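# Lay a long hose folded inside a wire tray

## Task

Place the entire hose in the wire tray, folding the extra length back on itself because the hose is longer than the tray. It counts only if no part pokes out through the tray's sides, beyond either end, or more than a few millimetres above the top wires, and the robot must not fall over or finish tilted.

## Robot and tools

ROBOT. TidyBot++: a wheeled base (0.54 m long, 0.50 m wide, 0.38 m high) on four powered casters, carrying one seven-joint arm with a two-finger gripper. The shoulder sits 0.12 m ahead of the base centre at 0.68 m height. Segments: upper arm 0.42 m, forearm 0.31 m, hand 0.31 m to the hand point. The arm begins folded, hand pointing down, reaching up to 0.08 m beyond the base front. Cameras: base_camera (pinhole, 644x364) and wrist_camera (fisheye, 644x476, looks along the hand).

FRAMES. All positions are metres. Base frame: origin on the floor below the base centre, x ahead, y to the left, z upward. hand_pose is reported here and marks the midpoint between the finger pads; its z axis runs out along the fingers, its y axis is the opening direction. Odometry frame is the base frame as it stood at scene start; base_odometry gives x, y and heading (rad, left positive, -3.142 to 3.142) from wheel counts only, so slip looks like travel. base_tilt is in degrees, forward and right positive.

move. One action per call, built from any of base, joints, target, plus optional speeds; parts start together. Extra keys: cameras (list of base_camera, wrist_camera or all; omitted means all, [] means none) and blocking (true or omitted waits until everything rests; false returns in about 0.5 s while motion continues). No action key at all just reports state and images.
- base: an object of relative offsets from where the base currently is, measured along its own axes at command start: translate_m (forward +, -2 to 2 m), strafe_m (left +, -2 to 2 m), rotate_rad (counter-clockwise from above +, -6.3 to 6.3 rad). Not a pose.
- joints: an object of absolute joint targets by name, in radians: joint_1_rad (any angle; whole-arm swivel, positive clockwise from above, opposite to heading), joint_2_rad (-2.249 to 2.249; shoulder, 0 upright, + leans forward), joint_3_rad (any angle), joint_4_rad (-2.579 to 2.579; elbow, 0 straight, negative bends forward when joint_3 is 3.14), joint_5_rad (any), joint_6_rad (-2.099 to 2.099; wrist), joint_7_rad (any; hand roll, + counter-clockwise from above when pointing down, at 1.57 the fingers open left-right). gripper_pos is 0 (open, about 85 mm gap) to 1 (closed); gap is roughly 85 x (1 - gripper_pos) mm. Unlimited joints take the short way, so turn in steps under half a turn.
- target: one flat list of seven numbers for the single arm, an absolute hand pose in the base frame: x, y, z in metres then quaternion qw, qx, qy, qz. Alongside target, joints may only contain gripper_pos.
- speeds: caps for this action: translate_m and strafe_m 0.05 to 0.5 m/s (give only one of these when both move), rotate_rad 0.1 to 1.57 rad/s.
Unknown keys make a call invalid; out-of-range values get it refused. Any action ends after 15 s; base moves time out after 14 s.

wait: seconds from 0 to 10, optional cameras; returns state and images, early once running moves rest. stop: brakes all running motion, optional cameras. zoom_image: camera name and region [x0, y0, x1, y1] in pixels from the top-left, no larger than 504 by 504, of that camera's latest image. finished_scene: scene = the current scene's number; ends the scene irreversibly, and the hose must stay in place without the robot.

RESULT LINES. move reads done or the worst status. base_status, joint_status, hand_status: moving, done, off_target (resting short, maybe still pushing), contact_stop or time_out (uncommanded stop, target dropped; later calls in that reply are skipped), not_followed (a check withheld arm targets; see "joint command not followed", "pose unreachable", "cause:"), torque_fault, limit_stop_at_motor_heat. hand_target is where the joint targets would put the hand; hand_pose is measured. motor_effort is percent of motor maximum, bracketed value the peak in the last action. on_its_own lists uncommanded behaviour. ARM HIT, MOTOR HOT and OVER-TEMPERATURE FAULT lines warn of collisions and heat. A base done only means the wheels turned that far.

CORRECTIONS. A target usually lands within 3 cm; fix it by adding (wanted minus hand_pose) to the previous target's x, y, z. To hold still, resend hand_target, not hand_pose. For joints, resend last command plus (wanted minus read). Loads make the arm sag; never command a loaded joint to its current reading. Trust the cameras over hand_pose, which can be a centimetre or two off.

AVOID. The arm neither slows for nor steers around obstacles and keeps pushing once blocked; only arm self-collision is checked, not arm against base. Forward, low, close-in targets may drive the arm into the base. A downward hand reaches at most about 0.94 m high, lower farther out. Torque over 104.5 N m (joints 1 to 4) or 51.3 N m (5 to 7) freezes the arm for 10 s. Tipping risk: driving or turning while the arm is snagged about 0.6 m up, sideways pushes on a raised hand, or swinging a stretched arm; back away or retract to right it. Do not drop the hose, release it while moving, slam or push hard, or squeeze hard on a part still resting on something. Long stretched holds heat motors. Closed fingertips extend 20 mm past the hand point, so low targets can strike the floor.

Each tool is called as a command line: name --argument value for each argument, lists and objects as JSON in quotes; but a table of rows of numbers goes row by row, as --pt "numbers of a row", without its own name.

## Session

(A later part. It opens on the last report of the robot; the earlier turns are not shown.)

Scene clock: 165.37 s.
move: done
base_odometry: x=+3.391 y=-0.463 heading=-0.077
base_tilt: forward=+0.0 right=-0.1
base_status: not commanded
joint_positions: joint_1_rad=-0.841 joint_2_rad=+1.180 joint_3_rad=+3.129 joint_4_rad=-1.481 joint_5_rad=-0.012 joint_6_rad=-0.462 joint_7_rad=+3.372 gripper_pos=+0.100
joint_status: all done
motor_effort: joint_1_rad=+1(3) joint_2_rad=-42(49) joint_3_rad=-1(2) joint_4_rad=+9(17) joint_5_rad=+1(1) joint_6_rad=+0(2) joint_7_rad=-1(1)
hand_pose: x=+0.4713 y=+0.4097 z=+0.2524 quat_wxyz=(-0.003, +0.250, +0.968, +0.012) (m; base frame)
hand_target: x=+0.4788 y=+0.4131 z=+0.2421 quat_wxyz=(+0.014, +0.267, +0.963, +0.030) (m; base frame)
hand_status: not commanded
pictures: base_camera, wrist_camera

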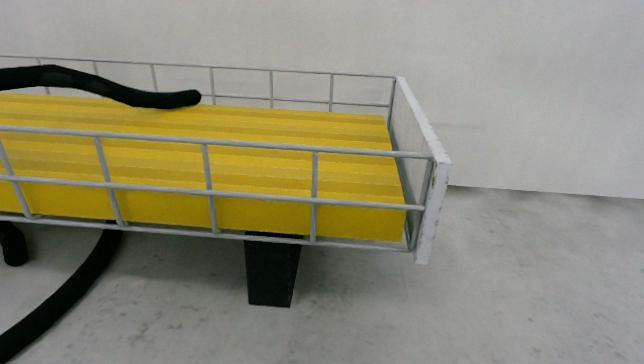

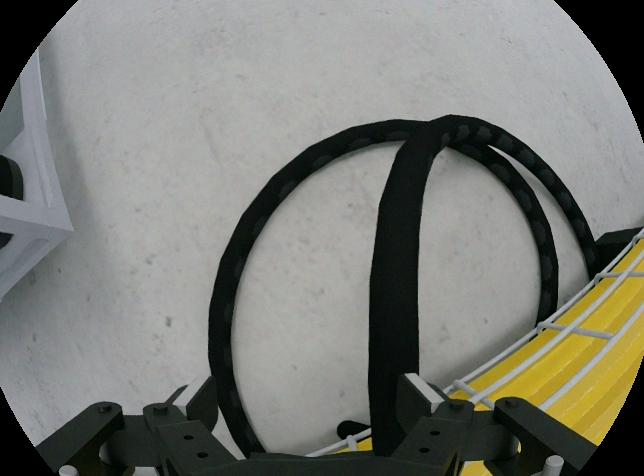

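move --joints '{"joint_1_rad": -0.975, "joint_2_rad": 1.535, "joint_4_rad": -1.03, "joint_6_rad": -0.605, "joint_7_rad": 3.17}' --cameras '["wrist_camera"]'

Scene clock: 167.67 s.
move: off_target
base_odometry: x=+3.391 y=-0.463 heading=-0.077
base_tilt: forward=+0.0 right=-0.1
base_status: not commanded
joint_positions: joint_1_rad=-0.964 joint_2_rad=+1.505 joint_3_rad=+3.129 joint_4_rad=-1.073 joint_5_rad=-0.012 joint_6_rad=-0.548 joint_7_rad=+3.222 gripper_pos=+0.100
joint_status: joint_4_rad off_target (ended at -1.073, target -1.030); the others done
motor_effort: joint_1_rad=+1(2) joint_2_rad=-46(46) joint_3_rad=-1(2) joint_4_rad=+12(13) joint_5_rad=+1(1) joint_6_rad=+3(4) joint_7_rad=+0(1)
hand_pose: x=+0.4482 y=+0.4931 z=+0.1330 quat_wxyz=(-0.006, +0.265, +0.964, +0.011) (m; base frame)
hand_target: x=+0.4443 y=+0.4839 z=+0.1222 quat_wxyz=(-0.005, +0.280, +0.960, -0.013) (m; base frame)
hand_status: not commanded
pictures: wrist_camera

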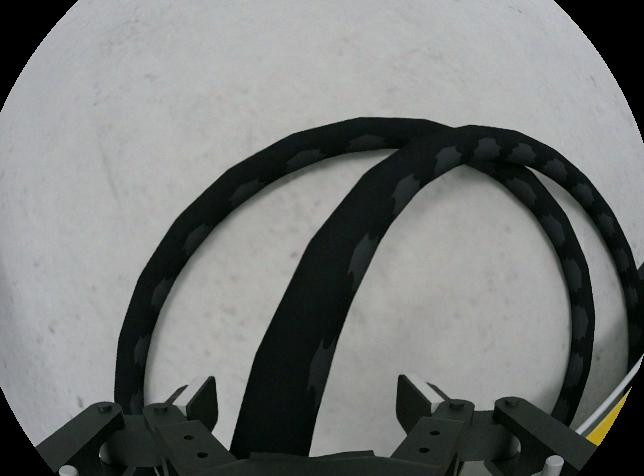

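move --joints '{"joint_7_rad": 2.98, "gripper_pos": 0.8}'

Scene clock: 168.87 s.
move: off_target
base_odometry: x=+3.391 y=-0.463 heading=-0.077
base_tilt: forward=-0.1 right=-0.1
base_status: not commanded
joint_positions: joint_1_rad=-0.966 joint_2_rad=+1.511 joint_3_rad=+3.129 joint_4_rad=-1.073 joint_5_rad=-0.012 joint_6_rad=-0.560 joint_7_rad=+3.010 gripper_pos=+0.730
joint_status: gripper_pos off_target (ended at +0.730, target +0.800); the others done
motor_effort: joint_1_rad=+0(2) joint_2_rad=-46(47) joint_3_rad=-2(3) joint_4_rad=+14(15) joint_5_rad=+0(1) joint_6_rad=+4(5) joint_7_rad=-1(1)
hand_pose: x=+0.4431 y=+0.4879 z=+0.1290 quat_wxyz=(-0.009, +0.364, +0.931, +0.001) (m; base frame)
hand_target: x=+0.4443 y=+0.4839 z=+0.1222 quat_wxyz=(-0.004, +0.370, +0.929, -0.014) (m; base frame)
hand_status: not commanded
pictures: base_camera, wrist_camera

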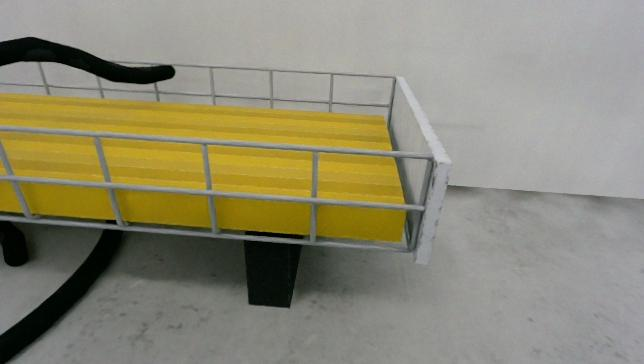

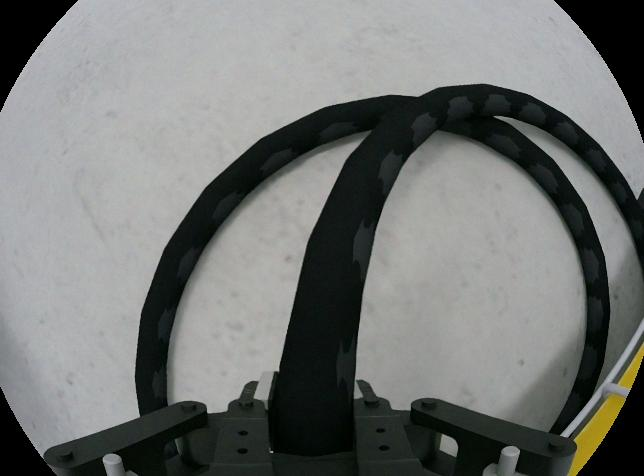

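move --joints '{"joint_2_rad": 1.07, "joint_4_rad": -1.28, "joint_6_rad": -0.8}' --cameras '["wrist_camera"]'

move --base '{"strafe_m": 0.3}' --speeds '{"strafe_m": 0.25}' --joints '{"joint_1_rad": -0.56, "joint_2_rad": 1.19, "joint_4_rad": -1.09, "joint_6_rad": -0.87, "joint_7_rad": 2.57}'

Scene clock: 171.23 s.
move: done
base_odometry: x=+3.391 y=-0.463 heading=-0.077
base_tilt: forward=+0.0 right=-0.1
base_status: not commanded
joint_positions: joint_1_rad=-0.973 joint_2_rad=+1.098 joint_3_rad=+3.129 joint_4_rad=-1.280 joint_5_rad=-0.012 joint_6_rad=-0.733 joint_7_rad=+3.010 gripper_pos=+0.732
joint_status: all done
motor_effort: joint_1_rad=+1(3) joint_2_rad=-52(57) joint_3_rad=-1(2) joint_4_rad=+16(17) joint_5_rad=+2(2) joint_6_rad=+2(4) joint_7_rad=+0(1)
hand_pose: x=+0.4483 y=+0.5032 z=+0.3353 quat_wxyz=(-0.006, +0.358, +0.934, +0.017) (m; base frame)
hand_target: x=+0.4483 y=+0.4897 z=+0.3516 quat_wxyz=(-0.002, +0.369, +0.929, -0.004) (m; base frame)
hand_status: not commanded
pictures: wrist_camera

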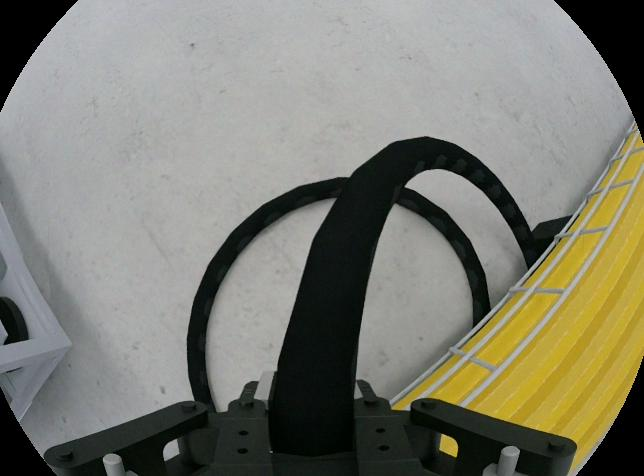

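Scene clock: 173.27 s.
move: off_target
base_odometry: x=+3.415 y=-0.164 heading=-0.078
base_tilt: forward=+0.0 right=-0.1
base_status: done
joint_positions: joint_1_rad=-0.565 joint_2_rad=+1.169 joint_3_rad=+3.127 joint_4_rad=-1.151 joint_5_rad=-0.012 joint_6_rad=-0.845 joint_7_rad=+2.641 gripper_pos=+0.740
joint_status: joint_4_rad off_target (ended at -1.151, target -1.090); the others done
motor_effort: joint_1_rad=+1(8) joint_2_rad=-48(53) joint_3_rad=+0(5) joint_4_rad=+19(20) joint_5_rad=+0(3) joint_6_rad=+8(9) joint_7_rad=-4(4)
hand_pose: x=+0.6276 y=+0.3375 z=+0.3216 quat_wxyz=(-0.014, +0.684, +0.729, -0.008) (m; base frame)
hand_target: x=+0.6487 y=+0.3347 z=+0.3222 quat_wxyz=(-0.002, +0.711, +0.703, -0.004) (m; base frame)
hand_status: not commanded
pictures: base_camera, wrist_camera

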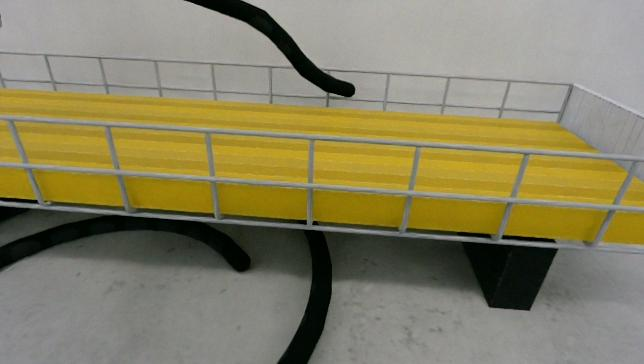

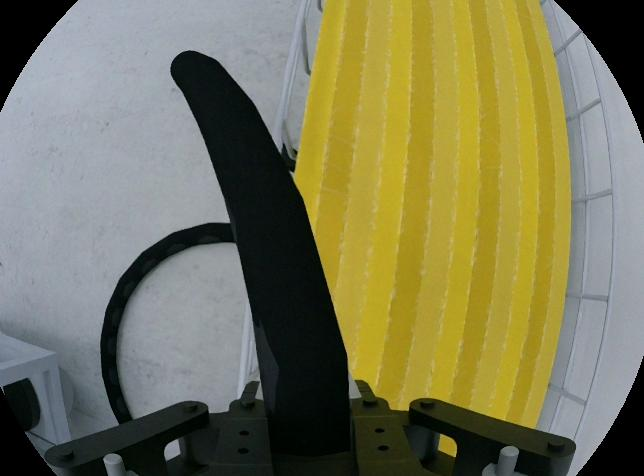

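move --joints '{"joint_1_rad": -0.61, "joint_2_rad": 1.465, "joint_4_rad": -0.94, "joint_6_rad": -0.64, "joint_7_rad": 2.52}' --cameras '[]'

move --joints '{"gripper_pos": 0.47}'

Scene clock: 175.43 s.
move: off_target
base_odometry: x=+3.415 y=-0.164 heading=-0.078
base_tilt: forward=+0.0 right=-0.1
base_status: not commanded
joint_positions: joint_1_rad=-0.595 joint_2_rad=+1.407 joint_3_rad=+3.130 joint_4_rad=-1.007 joint_5_rad=-0.012 joint_6_rad=-0.785 joint_7_rad=+2.603 gripper_pos=+0.743
joint_status: joint_2_rad off_target (ended at +1.407, target +1.465); joint_4_rad off_target (ended at -1.007, target -0.940); joint_6_rad off_target (ended at -0.785, target -0.640); the others done
motor_effort: joint_1_rad=-1(3) joint_2_rad=-42(48) joint_3_rad=-2(4) joint_4_rad=+19(20) joint_5_rad=-3(3) joint_6_rad=+11(12) joint_7_rad=-5(6)
hand_pose: x=+0.6150 y=+0.3490 z=+0.2052 quat_wxyz=(-0.016, +0.689, +0.724, -0.026) (m; base frame)
hand_target: x=+0.6584 y=+0.3797 z=+0.1836 quat_wxyz=(+0.007, +0.710, +0.702, +0.048) (m; base frame)
hand_status: not commanded
pictures: none
No camera images: "cameras" was empty.

Scene clock: 176.37 s.
move: done
base_odometry: x=+3.415 y=-0.164 heading=-0.078
base_tilt: forward=+0.0 right=-0.1
base_status: not commanded
joint_positions: joint_1_rad=-0.596 joint_2_rad=+1.424 joint_3_rad=+3.130 joint_4_rad=-0.964 joint_5_rad=-0.012 joint_6_rad=-0.720 joint_7_rad=+2.568 gripper_pos=+0.470
joint_status: all done
on_its_own: joint_4_rad moved +0.043 to your old target -0.940
motor_effort: joint_1_rad=+0(2) joint_2_rad=-42(47) joint_3_rad=-2(4) joint_4_rad=+12(19) joint_5_rad=+0(3) joint_6_rad=+2(11) joint_7_rad=-2(6)
hand_pose: x=+0.6443 y=+0.3685 z=+0.2031 quat_wxyz=(-0.006, +0.702, +0.712, +0.018) (m; base frame)
hand_target: x=+0.6584 y=+0.3797 z=+0.1836 quat_wxyz=(+0.007, +0.710, +0.702, +0.048) (m; base frame)
hand_status: not commanded
pictures: base_camera, wrist_camera

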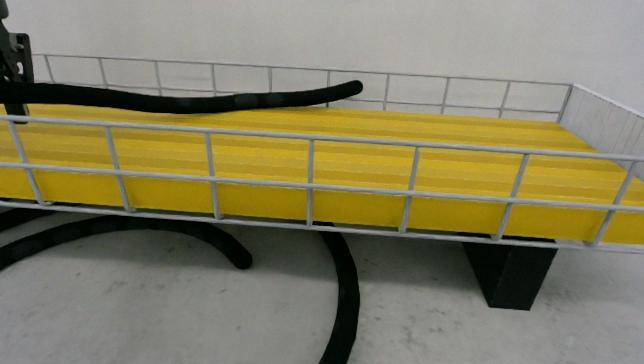

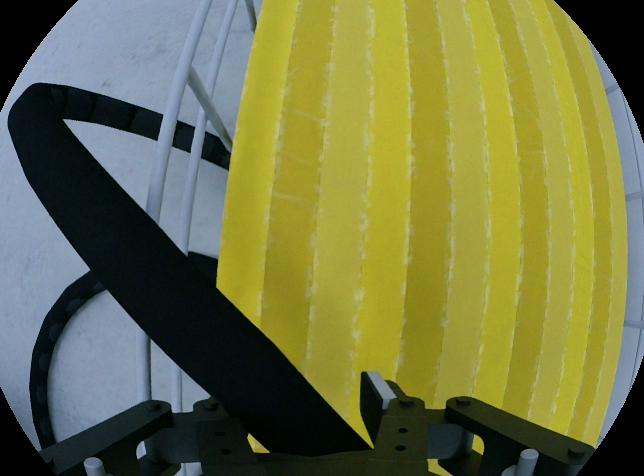

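move --joints '{"joint_2_rad": 1.485, "joint_7_rad": 2.85}' --cameras '[]'

move --base '{"strafe_m": 0.25}' --speeds '{"strafe_m": 0.2}'

Scene clock: 177.43 s.
move: off_target
base_odometry: x=+3.415 y=-0.164 heading=-0.078
base_tilt: forward=+0.0 right=-0.1
base_status: not commanded
joint_positions: joint_1_rad=-0.596 joint_2_rad=+1.430 joint_3_rad=+3.130 joint_4_rad=-0.962 joint_5_rad=-0.012 joint_6_rad=-0.720 joint_7_rad=+2.827 gripper_pos=+0.470
joint_status: joint_2_rad off_target (ended at +1.430, target +1.485); the others done
motor_effort: joint_1_rad=+1(1) joint_2_rad=-41(43) joint_3_rad=-1(3) joint_4_rad=+12(13) joint_5_rad=+0(1) joint_6_rad=+2(2) joint_7_rad=-1(2)
hand_pose: x=+0.6430 y=+0.3677 z=+0.1999 quat_wxyz=(-0.004, +0.604, +0.797, +0.017) (m; base frame)
hand_target: x=+0.6501 y=+0.3739 z=+0.1704 quat_wxyz=(+0.012, +0.586, +0.810, +0.036) (m; base frame)
hand_status: not commanded
pictures: none
No camera images: "cameras" was empty.

Scene clock: 179.37 s.
move: done
base_odometry: x=+3.434 y=+0.085 heading=-0.078
base_tilt: forward=-0.1 right=-0.1
base_status: done
joint_positions: joint_1_rad=-0.573 joint_2_rad=+1.427 joint_3_rad=+3.156 joint_4_rad=-0.953 joint_5_rad=-0.012 joint_6_rad=-0.720 joint_7_rad=+2.827 gripper_pos=+0.470
joint_status: not commanded
motor_effort: joint_1_rad=-6(7) joint_2_rad=-37(42) joint_3_rad=-6(8) joint_4_rad=+11(15) joint_5_rad=-3(4) joint_6_rad=+3(6) joint_7_rad=-2(2)
hand_pose: x=+0.6642 y=+0.3468 z=+0.2034 quat_wxyz=(+0.010, +0.614, +0.789, +0.018) (m; base frame)
hand_target: x=+0.6501 y=+0.3739 z=+0.1704 quat_wxyz=(+0.012, +0.586, +0.810, +0.036) (m; base frame)
hand_status: not commanded
pictures: base_camera, wrist_camera

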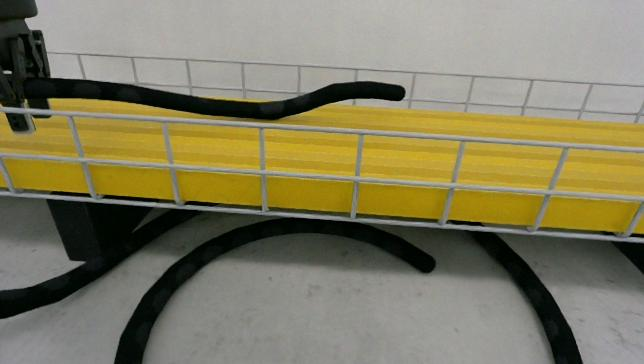

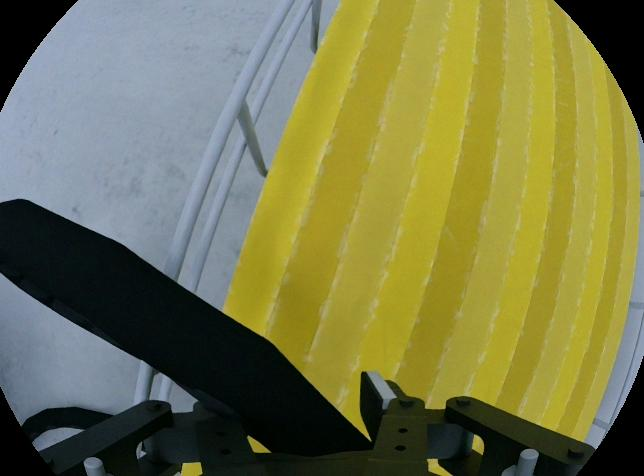

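move --joints '{"joint_7_rad": 3.55, "gripper_pos": 0.1}' --cameras '["wrist_camera"]'

move --joints '{"joint_2_rad": 1.02, "joint_4_rad": -1.15, "joint_6_rad": -0.98}'

Scene clock: 181.43 s.
move: done
base_odometry: x=+3.434 y=+0.085 heading=-0.078
base_tilt: forward=+0.0 right=-0.1
base_status: not commanded
joint_positions: joint_1_rad=-0.601 joint_2_rad=+1.434 joint_3_rad=+3.155 joint_4_rad=-0.950 joint_5_rad=-0.012 joint_6_rad=-0.705 joint_7_rad=+3.503 gripper_pos=+0.100
joint_status: all done
motor_effort: joint_1_rad=+1(5) joint_2_rad=-43(45) joint_3_rad=+0(6) joint_4_rad=+11(11) joint_5_rad=+1(3) joint_6_rad=+0(3) joint_7_rad=+0(1)
hand_pose: x=+0.6567 y=+0.3641 z=+0.1997 quat_wxyz=(+0.019, +0.304, +0.952, +0.019) (m; base frame)
hand_target: x=+0.6501 y=+0.3739 z=+0.1704 quat_wxyz=(+0.024, +0.272, +0.961, +0.030) (m; base frame)
hand_status: not commanded
pictures: wrist_camera

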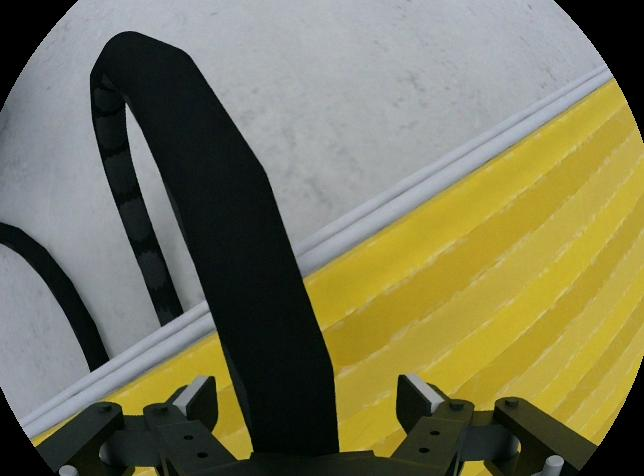

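Scene clock: 183.37 s.
move: done
base_odometry: x=+3.434 y=+0.085 heading=-0.078
base_tilt: forward=+0.0 right=-0.1
base_status: not commanded
joint_positions: joint_1_rad=-0.601 joint_2_rad=+1.016 joint_3_rad=+3.155 joint_4_rad=-1.134 joint_5_rad=-0.012 joint_6_rad=-0.902 joint_7_rad=+3.503 gripper_pos=+0.100
joint_status: all done
motor_effort: joint_1_rad=+1(1) joint_2_rad=-46(54) joint_3_rad=-1(2) joint_4_rad=+15(18) joint_5_rad=+1(1) joint_6_rad=+1(3) joint_7_rad=+0(1)
hand_pose: x=+0.6559 y=+0.3642 z=+0.4211 quat_wxyz=(+0.029, +0.306, +0.951, +0.035) (m; base frame)
hand_target: x=+0.6222 y=+0.3544 z=+0.4135 quat_wxyz=(-0.003, +0.272, +0.962, -0.003) (m; base frame)
hand_status: not commanded
pictures: base_camera, wrist_camera

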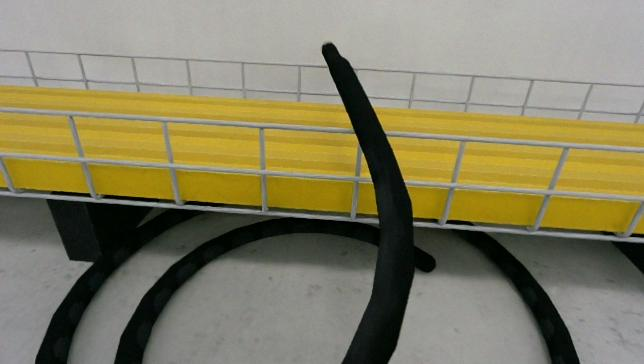

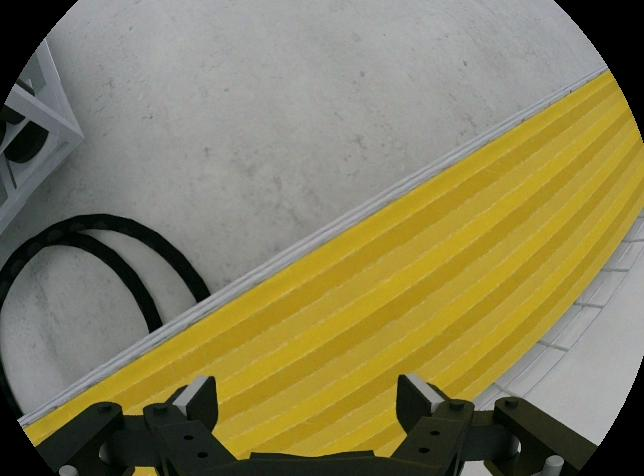

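move --joints '{"joint_1_rad": 0.0, "joint_2_rad": 0.3, "joint_4_rad": -2.0, "joint_6_rad": -0.55, "joint_7_rad": 1.57}'

Scene clock: 188.87 s.
move: done
base_odometry: x=+3.434 y=+0.085 heading=-0.078
base_tilt: forward=+0.0 right=-0.1
base_status: not commanded
joint_positions: joint_1_rad=-0.010 joint_2_rad=+0.308 joint_3_rad=+3.155 joint_4_rad=-1.982 joint_5_rad=-0.012 joint_6_rad=-0.630 joint_7_rad=+1.624 gripper_pos=+0.100
joint_status: all done
motor_effort: joint_1_rad=+1(4) joint_2_rad=-25(49) joint_3_rad=+0(2) joint_4_rad=+15(16) joint_5_rad=+1(1) joint_6_rad=+2(3) joint_7_rad=-1(1)
hand_pose: x=+0.5518 y=+0.0021 z=+0.5722 quat_wxyz=(+0.001, +0.994, +0.021, +0.111) (m; base frame)
hand_target: x=+0.5672 y=+0.0021 z=+0.5762 quat_wxyz=(+0.000, +0.989, +0.000, +0.145) (m; base frame)
hand_status: not commanded
pictures: base_camera, wrist_camera

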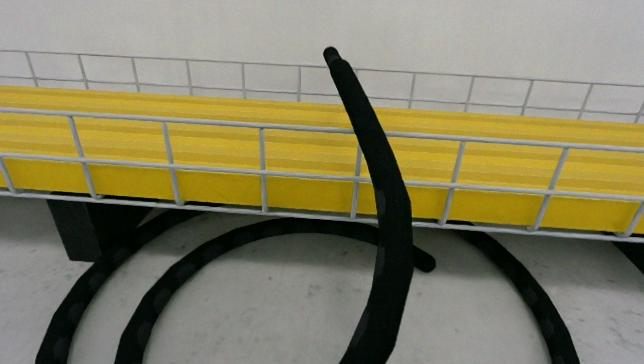

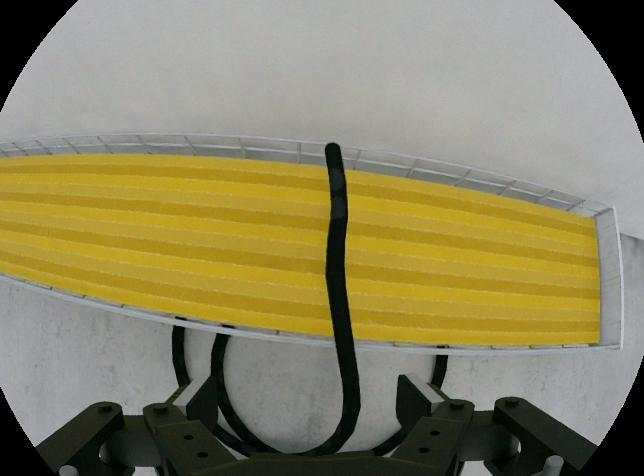

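move --joints '{"joint_1_rad": 0.71, "joint_2_rad": 1.25, "joint_4_rad": -1.79, "joint_6_rad": -0.02, "joint_7_rad": -1.03}'

Scene clock: 193.30 s.
move: done
base_odometry: x=+3.434 y=+0.085 heading=-0.078
base_tilt: forward=+0.0 right=-0.1
base_status: not commanded
joint_positions: joint_1_rad=+0.704 joint_2_rad=+1.237 joint_3_rad=+3.155 joint_4_rad=-1.815 joint_5_rad=-0.012 joint_6_rad=-0.100 joint_7_rad=-0.976 gripper_pos=+0.100
joint_status: all done
motor_effort: joint_1_rad=+1(3) joint_2_rad=-37(41) joint_3_rad=-1(2) joint_4_rad=+2(16) joint_5_rad=+1(1) joint_6_rad=+0(3) joint_7_rad=-1(1)
hand_pose: x=+0.4372 y=-0.2784 z=+0.1951 quat_wxyz=(+0.007, -0.063, -0.998, +0.001) (m; base frame)
hand_target: x=+0.4667 y=-0.2958 z=+0.1915 quat_wxyz=(-0.034, -0.084, -0.996, +0.023) (m; base frame)
hand_status: not commanded
pictures: base_camera, wrist_camera

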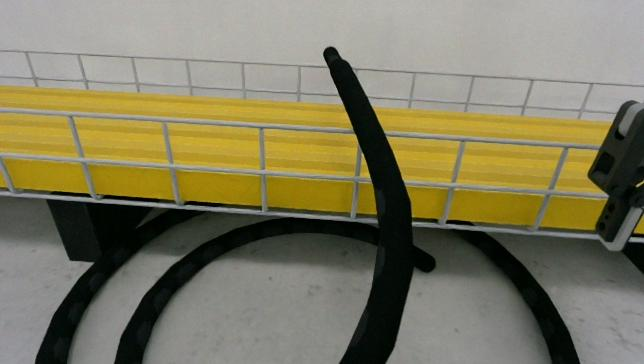

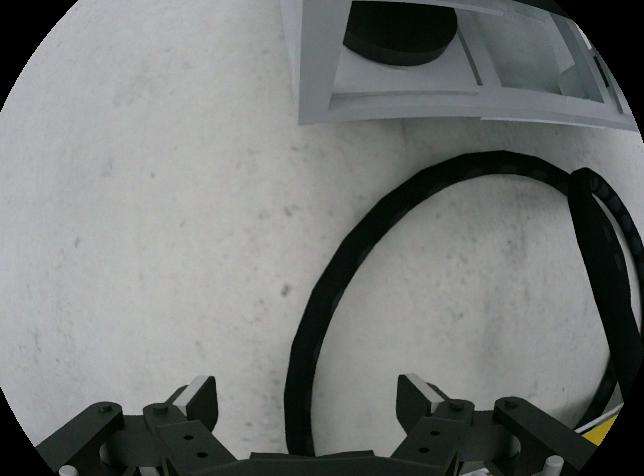

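move --joints '{"joint_1_rad": 0.72, "joint_2_rad": 1.635, "joint_4_rad": -1.485, "joint_6_rad": 0.07, "joint_7_rad": -1.17}'

Scene clock: 195.53 s.
move: done
base_odometry: x=+3.434 y=+0.085 heading=-0.078
base_tilt: forward=+0.0 right=-0.1
base_status: not commanded
joint_positions: joint_1_rad=+0.707 joint_2_rad=+1.623 joint_3_rad=+3.155 joint_4_rad=-1.510 joint_5_rad=-0.012 joint_6_rad=-0.009 joint_7_rad=-1.117 gripper_pos=+0.100
joint_status: all done
motor_effort: joint_1_rad=+1(2) joint_2_rad=-38(41) joint_3_rad=-1(1) joint_4_rad=+1(3) joint_5_rad=+1(1) joint_6_rad=+0(1) joint_7_rad=-1(1)
hand_pose: x=+0.4357 y=-0.2796 z=+0.0339 quat_wxyz=(+0.004, -0.132, -0.991, +0.005) (m; base frame)
hand_target: x=+0.4627 y=-0.2984 z=+0.0306 quat_wxyz=(-0.039, -0.159, -0.986, +0.024) (m; base frame)
hand_status: not commanded
pictures: base_camera, wrist_camera

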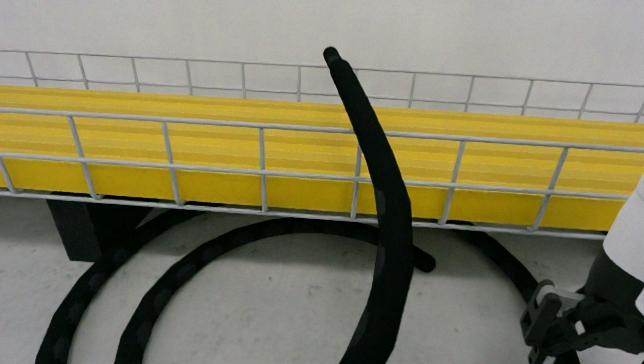

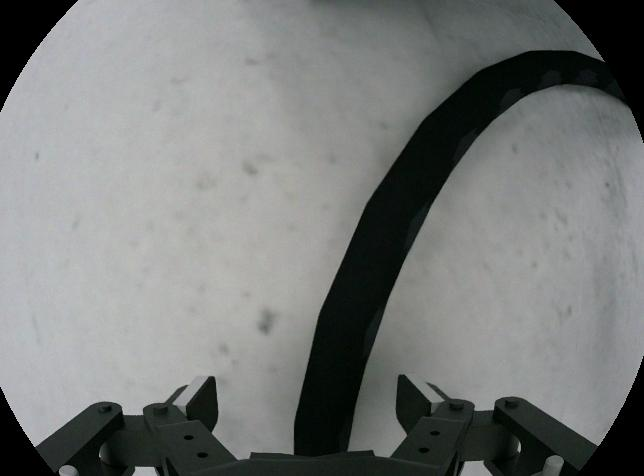

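move --joints '{"gripper_pos": 0.8}' --cameras '[]'

move --joints '{"joint_2_rad": 1.05, "joint_4_rad": -1.75, "joint_6_rad": -0.38}'

Scene clock: 197.30 s.
move: off_target
base_odometry: x=+3.434 y=+0.085 heading=-0.078
base_tilt: forward=-0.1 right=-0.1
base_status: not commanded
joint_positions: joint_1_rad=+0.710 joint_2_rad=+1.621 joint_3_rad=+3.146 joint_4_rad=-1.511 joint_5_rad=-0.012 joint_6_rad=-0.008 joint_7_rad=-1.122 gripper_pos=+0.756
joint_status: gripper_pos off_target (ended at +0.756, target +0.800)
motor_effort: joint_1_rad=+1(3) joint_2_rad=-38(39) joint_3_rad=+0(2) joint_4_rad=+6(8) joint_5_rad=+1(2) joint_6_rad=+3(6) joint_7_rad=+0(1)
hand_pose: x=+0.4396 y=-0.2770 z=+0.0348 quat_wxyz=(+0.001, -0.136, -0.991, +0.002) (m; base frame)
hand_target: x=+0.4627 y=-0.2984 z=+0.0306 quat_wxyz=(-0.039, -0.159, -0.986, +0.024) (m; base frame)
hand_status: not commanded
pictures: none
No camera images: "cameras" was empty.

Scene clock: 199.13 s.
move: off_target
base_odometry: x=+3.434 y=+0.085 heading=-0.078
base_tilt: forward=+0.0 right=-0.1
base_status: not commanded
joint_positions: joint_1_rad=+0.719 joint_2_rad=+1.131 joint_3_rad=+3.148 joint_4_rad=-1.754 joint_5_rad=-0.012 joint_6_rad=-0.312 joint_7_rad=-1.127 gripper_pos=+0.775
joint_status: joint_2_rad off_target (ended at +1.131, target +1.050); the others done
motor_effort: joint_1_rad=-1(3) joint_2_rad=-52(58) joint_3_rad=-4(5) joint_4_rad=+9(10) joint_5_rad=+0(2) joint_6_rad=+1(4) joint_7_rad=+0(1)
hand_pose: x=+0.4516 y=-0.2928 z=+0.2460 quat_wxyz=(+0.024, -0.144, -0.989, -0.014) (m; base frame)
hand_target: x=+0.4651 y=-0.3005 z=+0.2839 quat_wxyz=(+0.016, -0.159, -0.987, -0.011) (m; base frame)
hand_status: not commanded
pictures: base_camera, wrist_camera

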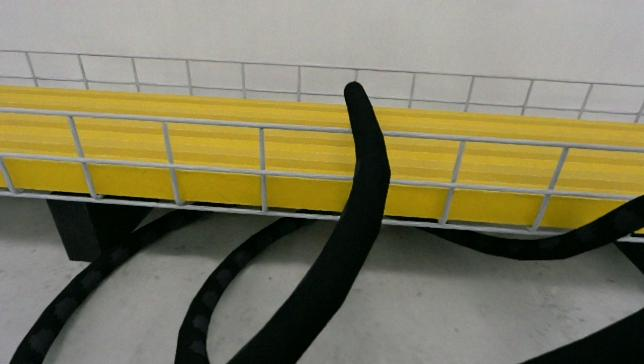

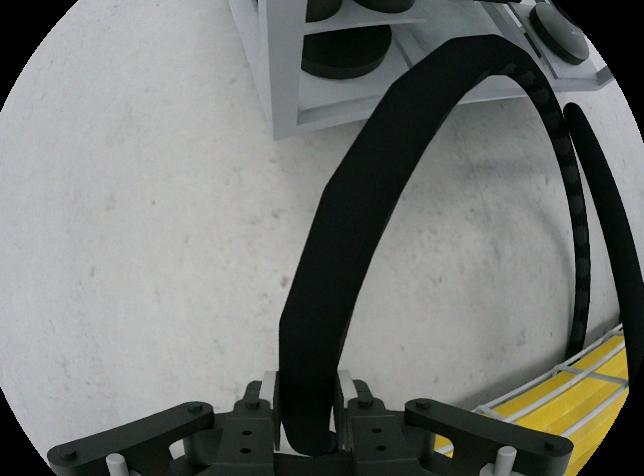

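move --joints '{"joint_2_rad": 0.40, "joint_4_rad": -1.35, "joint_6_rad": -1.40}'

move --base '{"strafe_m": -0.42}' --speeds '{"strafe_m": 0.2}' --joints '{"joint_1_rad": 0.3, "joint_7_rad": -1.25}'

Scene clock: 201.87 s.
move: off_target
base_odometry: x=+3.434 y=+0.085 heading=-0.078
base_tilt: forward=+0.0 right=-0.1
base_status: not commanded
joint_positions: joint_1_rad=+0.718 joint_2_rad=+0.442 joint_3_rad=+3.148 joint_4_rad=-1.416 joint_5_rad=-0.012 joint_6_rad=-1.316 joint_7_rad=-1.127 gripper_pos=+0.776
joint_status: joint_2_rad off_target (ended at +0.442, target +0.400); joint_4_rad off_target (ended at -1.416, target -1.350); the others done
motor_effort: joint_1_rad=+1(3) joint_2_rad=-41(60) joint_3_rad=-1(5) joint_4_rad=+23(24) joint_5_rad=-2(3) joint_6_rad=-1(2) joint_7_rad=-1(1)
hand_pose: x=+0.4755 y=-0.3090 z=+0.6620 quat_wxyz=(+0.011, -0.142, -0.990, -0.012) (m; base frame)
hand_target: x=+0.4741 y=-0.3087 z=+0.7020 quat_wxyz=(+0.003, -0.158, -0.987, -0.002) (m; base frame)
hand_status: not commanded
pictures: base_camera, wrist_camera

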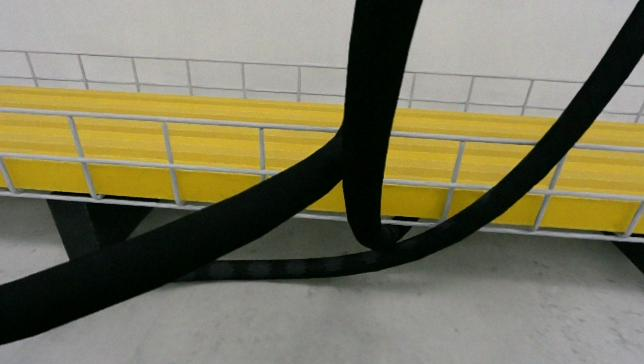

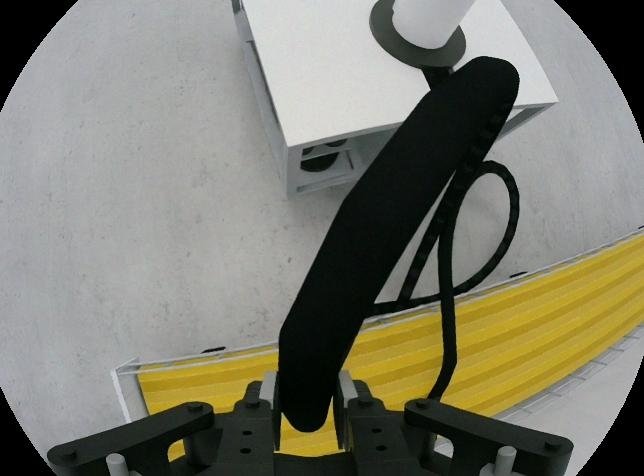

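Scene clock: 204.83 s.
move: done
base_odometry: x=+3.402 y=-0.334 heading=-0.077
base_tilt: forward=+0.0 right=-0.1
base_status: done
joint_positions: joint_1_rad=+0.293 joint_2_rad=+0.440 joint_3_rad=+3.148 joint_4_rad=-1.411 joint_5_rad=-0.012 joint_6_rad=-1.335 joint_7_rad=-1.199 gripper_pos=+0.776
joint_status: all done
motor_effort: joint_1_rad=+4(5) joint_2_rad=-38(43) joint_3_rad=+1(3) joint_4_rad=+24(26) joint_5_rad=+0(4) joint_6_rad=+1(2) joint_7_rad=-2(2)
hand_pose: x=+0.5670 y=-0.1332 z=+0.6643 quat_wxyz=(+0.020, +0.034, -0.999, -0.011) (m; base frame)
hand_target: x=+0.5691 y=-0.1371 z=+0.7020 quat_wxyz=(+0.004, +0.011, -1.000, -0.002) (m; base frame)
hand_status: not commanded
pictures: base_camera, wrist_camera

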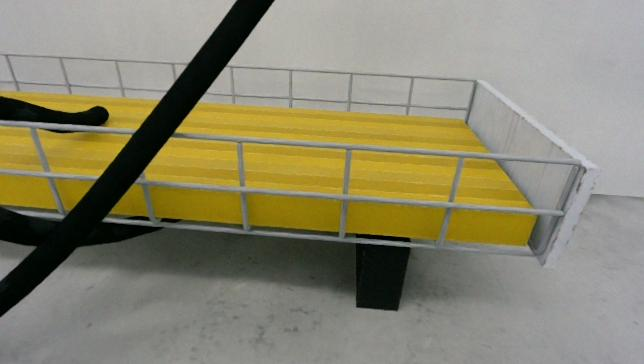

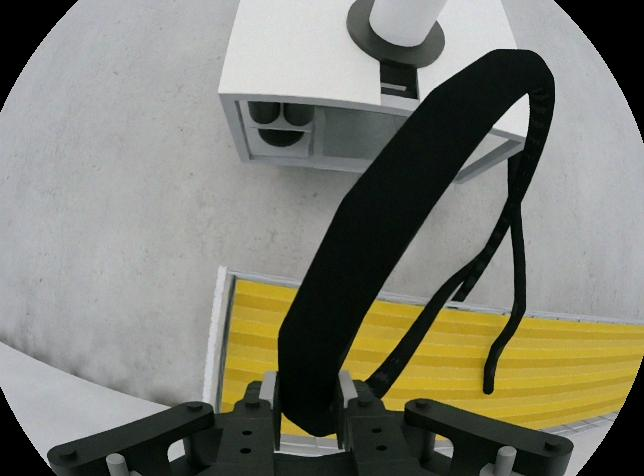

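move

Scene clock: 206.37 s.
base_odometry: x=+3.402 y=-0.334 heading=-0.077
base_tilt: forward=-0.1 right=-0.1
base_status: done
joint_positions: joint_1_rad=+0.293 joint_2_rad=+0.440 joint_3_rad=+3.148 joint_4_rad=-1.411 joint_5_rad=-0.012 joint_6_rad=-1.335 joint_7_rad=-1.199 gripper_pos=+0.776
joint_status: all done
motor_effort: joint_1_rad=+3(5) joint_2_rad=-39(43) joint_3_rad=+1(3) joint_4_rad=+24(26) joint_5_rad=+0(4) joint_6_rad=+1(2) joint_7_rad=-1(2)
hand_pose: x=+0.5670 y=-0.1332 z=+0.6643 quat_wxyz=(+0.020, +0.034, -0.999, -0.011) (m; base frame)
hand_target: x=+0.5691 y=-0.1371 z=+0.7020 quat_wxyz=(+0.004, +0.011, -1.000, -0.002) (m; base frame)
hand_status: not commanded
pictures: base_camera, wrist_camera

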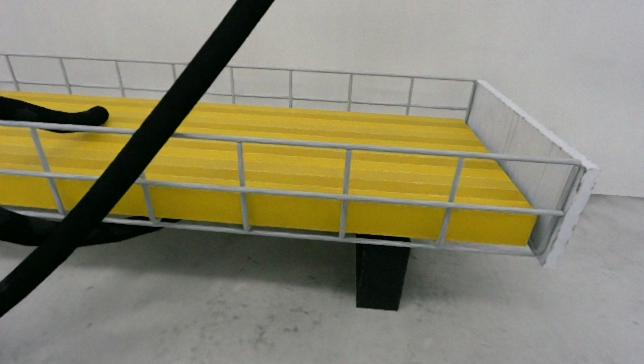

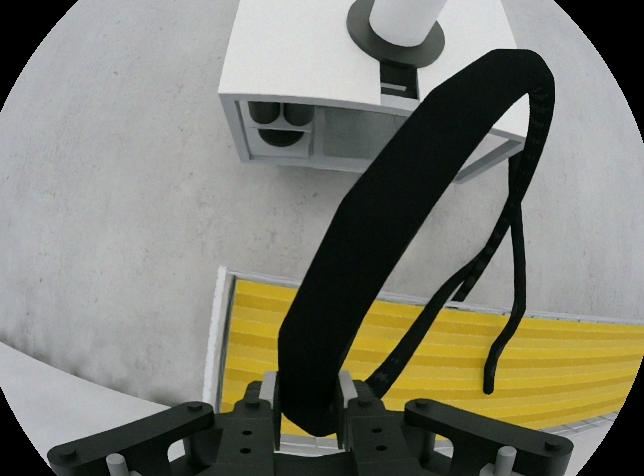

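move --joints '{"joint_1_rad": 0.25, "joint_2_rad": 1.0, "joint_4_rad": -1.22, "joint_6_rad": -0.83, "joint_7_rad": -1.38}'

move --joints '{"joint_1_rad": 0.24, "joint_2_rad": 1.39, "joint_4_rad": -1.08, "joint_6_rad": -0.57, "joint_7_rad": -1.38}'

Scene clock: 209.97 s.
move: done
base_odometry: x=+3.402 y=-0.334 heading=-0.077
base_tilt: forward=+0.0 right=-0.1
base_status: not commanded
joint_positions: joint_1_rad=+0.284 joint_2_rad=+0.981 joint_3_rad=+3.148 joint_4_rad=-1.248 joint_5_rad=-0.012 joint_6_rad=-0.908 joint_7_rad=-1.320 gripper_pos=+0.776
joint_status: all done
motor_effort: joint_1_rad=-3(4) joint_2_rad=-44(47) joint_3_rad=-5(6) joint_4_rad=+14(24) joint_5_rad=-4(4) joint_6_rad=-1(3) joint_7_rad=-2(2)
hand_pose: x=+0.6950 y=-0.1677 z=+0.4122 quat_wxyz=(-0.003, -0.022, -1.000, -0.001) (m; base frame)
hand_target: x=+0.7328 y=-0.1544 z=+0.4091 quat_wxyz=(-0.045, -0.029, -0.999, +0.009) (m; base frame)
hand_status: not commanded
pictures: base_camera, wrist_camera

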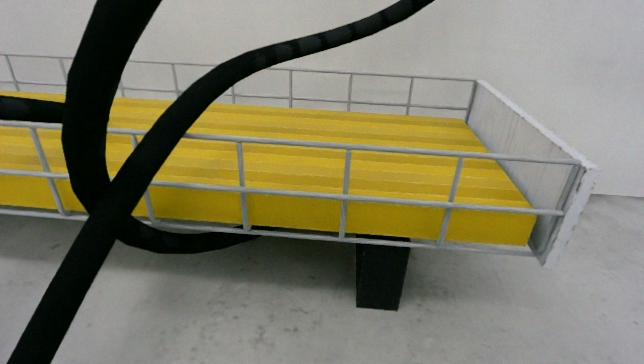

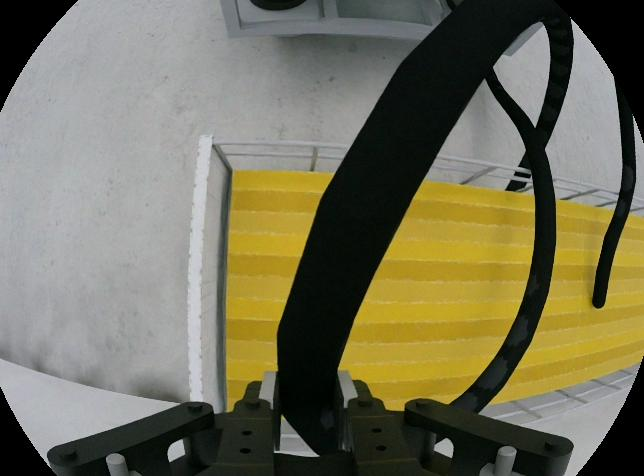

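Scene clock: 211.50 s.
move: off_target
base_odometry: x=+3.402 y=-0.334 heading=-0.077
base_tilt: forward=-0.1 right=-0.1
base_status: not commanded
joint_positions: joint_1_rad=+0.282 joint_2_rad=+1.337 joint_3_rad=+3.154 joint_4_rad=-1.117 joint_5_rad=-0.012 joint_6_rad=-0.675 joint_7_rad=-1.324 gripper_pos=+0.776
joint_status: joint_1_rad off_target (ended at +0.282, target +0.240); joint_2_rad off_target (ended at +1.337, target +1.390); joint_6_rad off_target (ended at -0.675, target -0.570); the others done
motor_effort: joint_1_rad=-6(7) joint_2_rad=-42(47) joint_3_rad=-7(8) joint_4_rad=+13(14) joint_5_rad=-2(4) joint_6_rad=+3(3) joint_7_rad=-1(2)
hand_pose: x=+0.7065 y=-0.1743 z=+0.2251 quat_wxyz=(-0.005, -0.024, -1.000, +0.004) (m; base frame)
hand_target: x=+0.7422 y=-0.1502 z=+0.2017 quat_wxyz=(-0.050, -0.024, -0.998, +0.010) (m; base frame)
hand_status: not commanded
pictures: base_camera, wrist_camera

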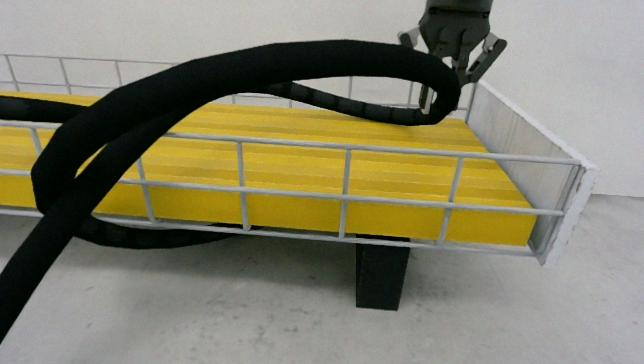

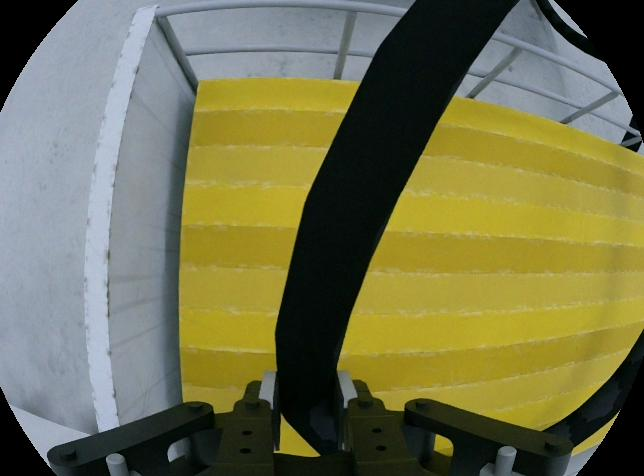

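move --joints '{"joint_1_rad": 0.2, "joint_2_rad": 1.45, "joint_4_rad": -1.08, "joint_6_rad": -0.55, "joint_7_rad": -1.38}'

Scene clock: 212.80 s.
move: off_target
base_odometry: x=+3.402 y=-0.334 heading=-0.078
base_tilt: forward=+0.0 right=-0.1
base_status: not commanded
joint_positions: joint_1_rad=+0.265 joint_2_rad=+1.361 joint_3_rad=+3.166 joint_4_rad=-1.110 joint_5_rad=-0.012 joint_6_rad=-0.657 joint_7_rad=-1.324 gripper_pos=+0.776
joint_status: joint_1_rad off_target (ended at +0.265, target +0.200); joint_2_rad off_target (ended at +1.361, target +1.450); joint_6_rad off_target (ended at -0.657, target -0.550); the others done
motor_effort: joint_1_rad=-9(9) joint_2_rad=-35(42) joint_3_rad=-9(10) joint_4_rad=+12(13) joint_5_rad=-4(4) joint_6_rad=+4(5) joint_7_rad=-2(3)
hand_pose: x=+0.7062 y=-0.1703 z=+0.2116 quat_wxyz=(-0.005, -0.016, -1.000, +0.010) (m; base frame)
hand_target: x=+0.7245 y=-0.1204 z=+0.1644 quat_wxyz=(-0.030, -0.005, -1.000, +0.005) (m; base frame)
hand_status: not commanded
pictures: base_camera, wrist_camera

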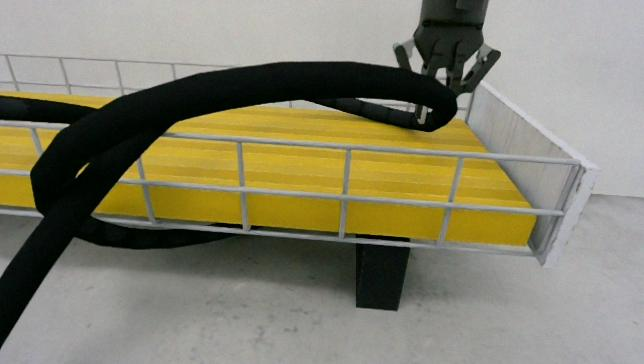

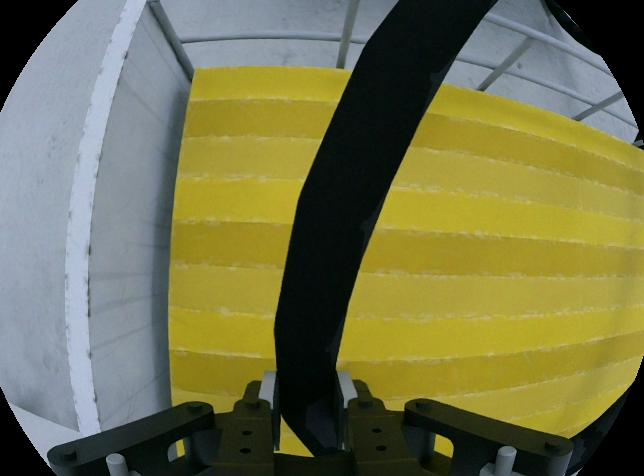

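move --joints '{"joint_1_rad": 0.2, "joint_2_rad": 1.5, "joint_4_rad": -1.08, "joint_6_rad": -0.5, "joint_7_rad": -1.38}' --cameras '["base_camera"]'

move --joints '{"gripper_pos": 0.1}'

Scene clock: 214.07 s.
move: off_target
base_odometry: x=+3.402 y=-0.334 heading=-0.078
base_tilt: forward=+0.0 right=-0.1
base_status: not commanded
joint_positions: joint_1_rad=+0.265 joint_2_rad=+1.383 joint_3_rad=+3.169 joint_4_rad=-1.110 joint_5_rad=-0.012 joint_6_rad=-0.634 joint_7_rad=-1.324 gripper_pos=+0.776
joint_status: joint_1_rad off_target (ended at +0.265, target +0.200); joint_2_rad off_target (ended at +1.383, target +1.500); joint_6_rad off_target (ended at -0.634, target -0.500); the others done
motor_effort: joint_1_rad=-10(10) joint_2_rad=-27(35) joint_3_rad=-10(10) joint_4_rad=+13(13) joint_5_rad=-5(5) joint_6_rad=+8(8) joint_7_rad=-2(3)
hand_pose: x=+0.7024 y=-0.1712 z=+0.1982 quat_wxyz=(-0.005, -0.016, -1.000, +0.012) (m; base frame)
hand_target: x=+0.7137 y=-0.1182 z=+0.1348 quat_wxyz=(-0.030, -0.005, -1.000, +0.005) (m; base frame)
hand_status: not commanded
pictures: base_camera

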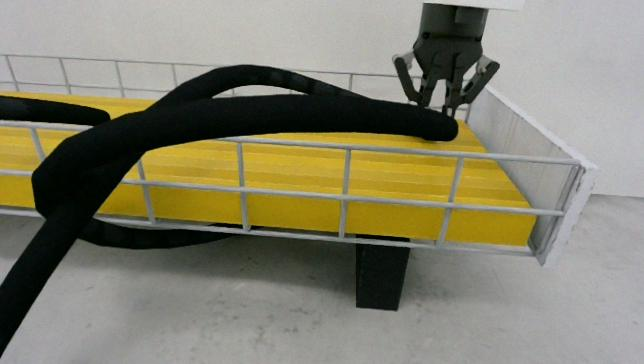

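Scene clock: 215.00 s.
move: done
base_odometry: x=+3.402 y=-0.334 heading=-0.078
base_tilt: forward=+0.0 right=-0.1
base_status: not commanded
joint_positions: joint_1_rad=+0.234 joint_2_rad=+1.431 joint_3_rad=+3.170 joint_4_rad=-1.091 joint_5_rad=-0.011 joint_6_rad=-0.573 joint_7_rad=-1.332 gripper_pos=+0.100
joint_status: all done
on_its_own: joint_2_rad moved +0.048 toward your old target +1.500
motor_effort: joint_1_rad=-5(10) joint_2_rad=-36(45) joint_3_rad=-5(13) joint_4_rad=+9(13) joint_5_rad=-1(6) joint_6_rad=+1(8) joint_7_rad=+0(2)
hand_pose: x=+0.7127 y=-0.1559 z=+0.1734 quat_wxyz=(-0.020, -0.004, -1.000, +0.016) (m; base frame)
hand_target: x=+0.7137 y=-0.1182 z=+0.1348 quat_wxyz=(-0.030, -0.005, -1.000, +0.005) (m; base frame)
hand_status: not commanded
pictures: base_camera, wrist_camera

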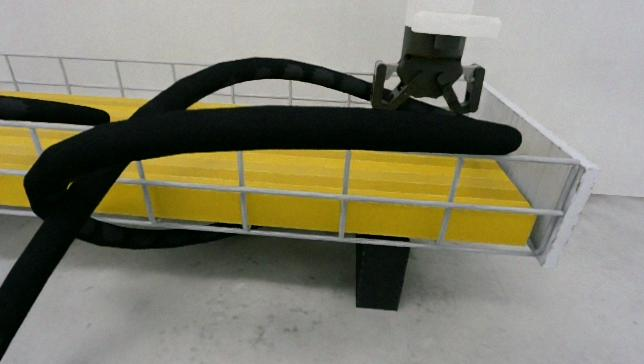

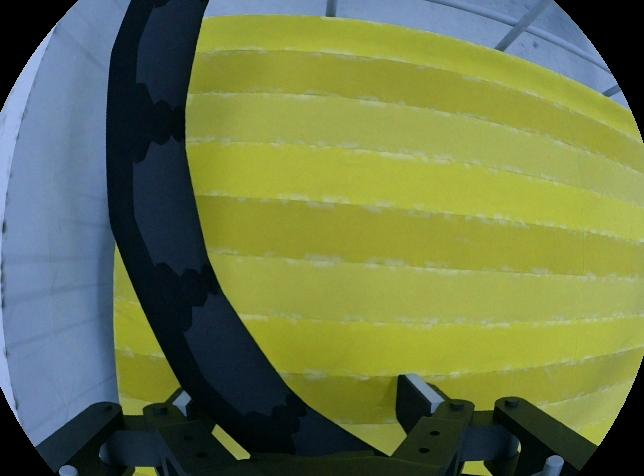

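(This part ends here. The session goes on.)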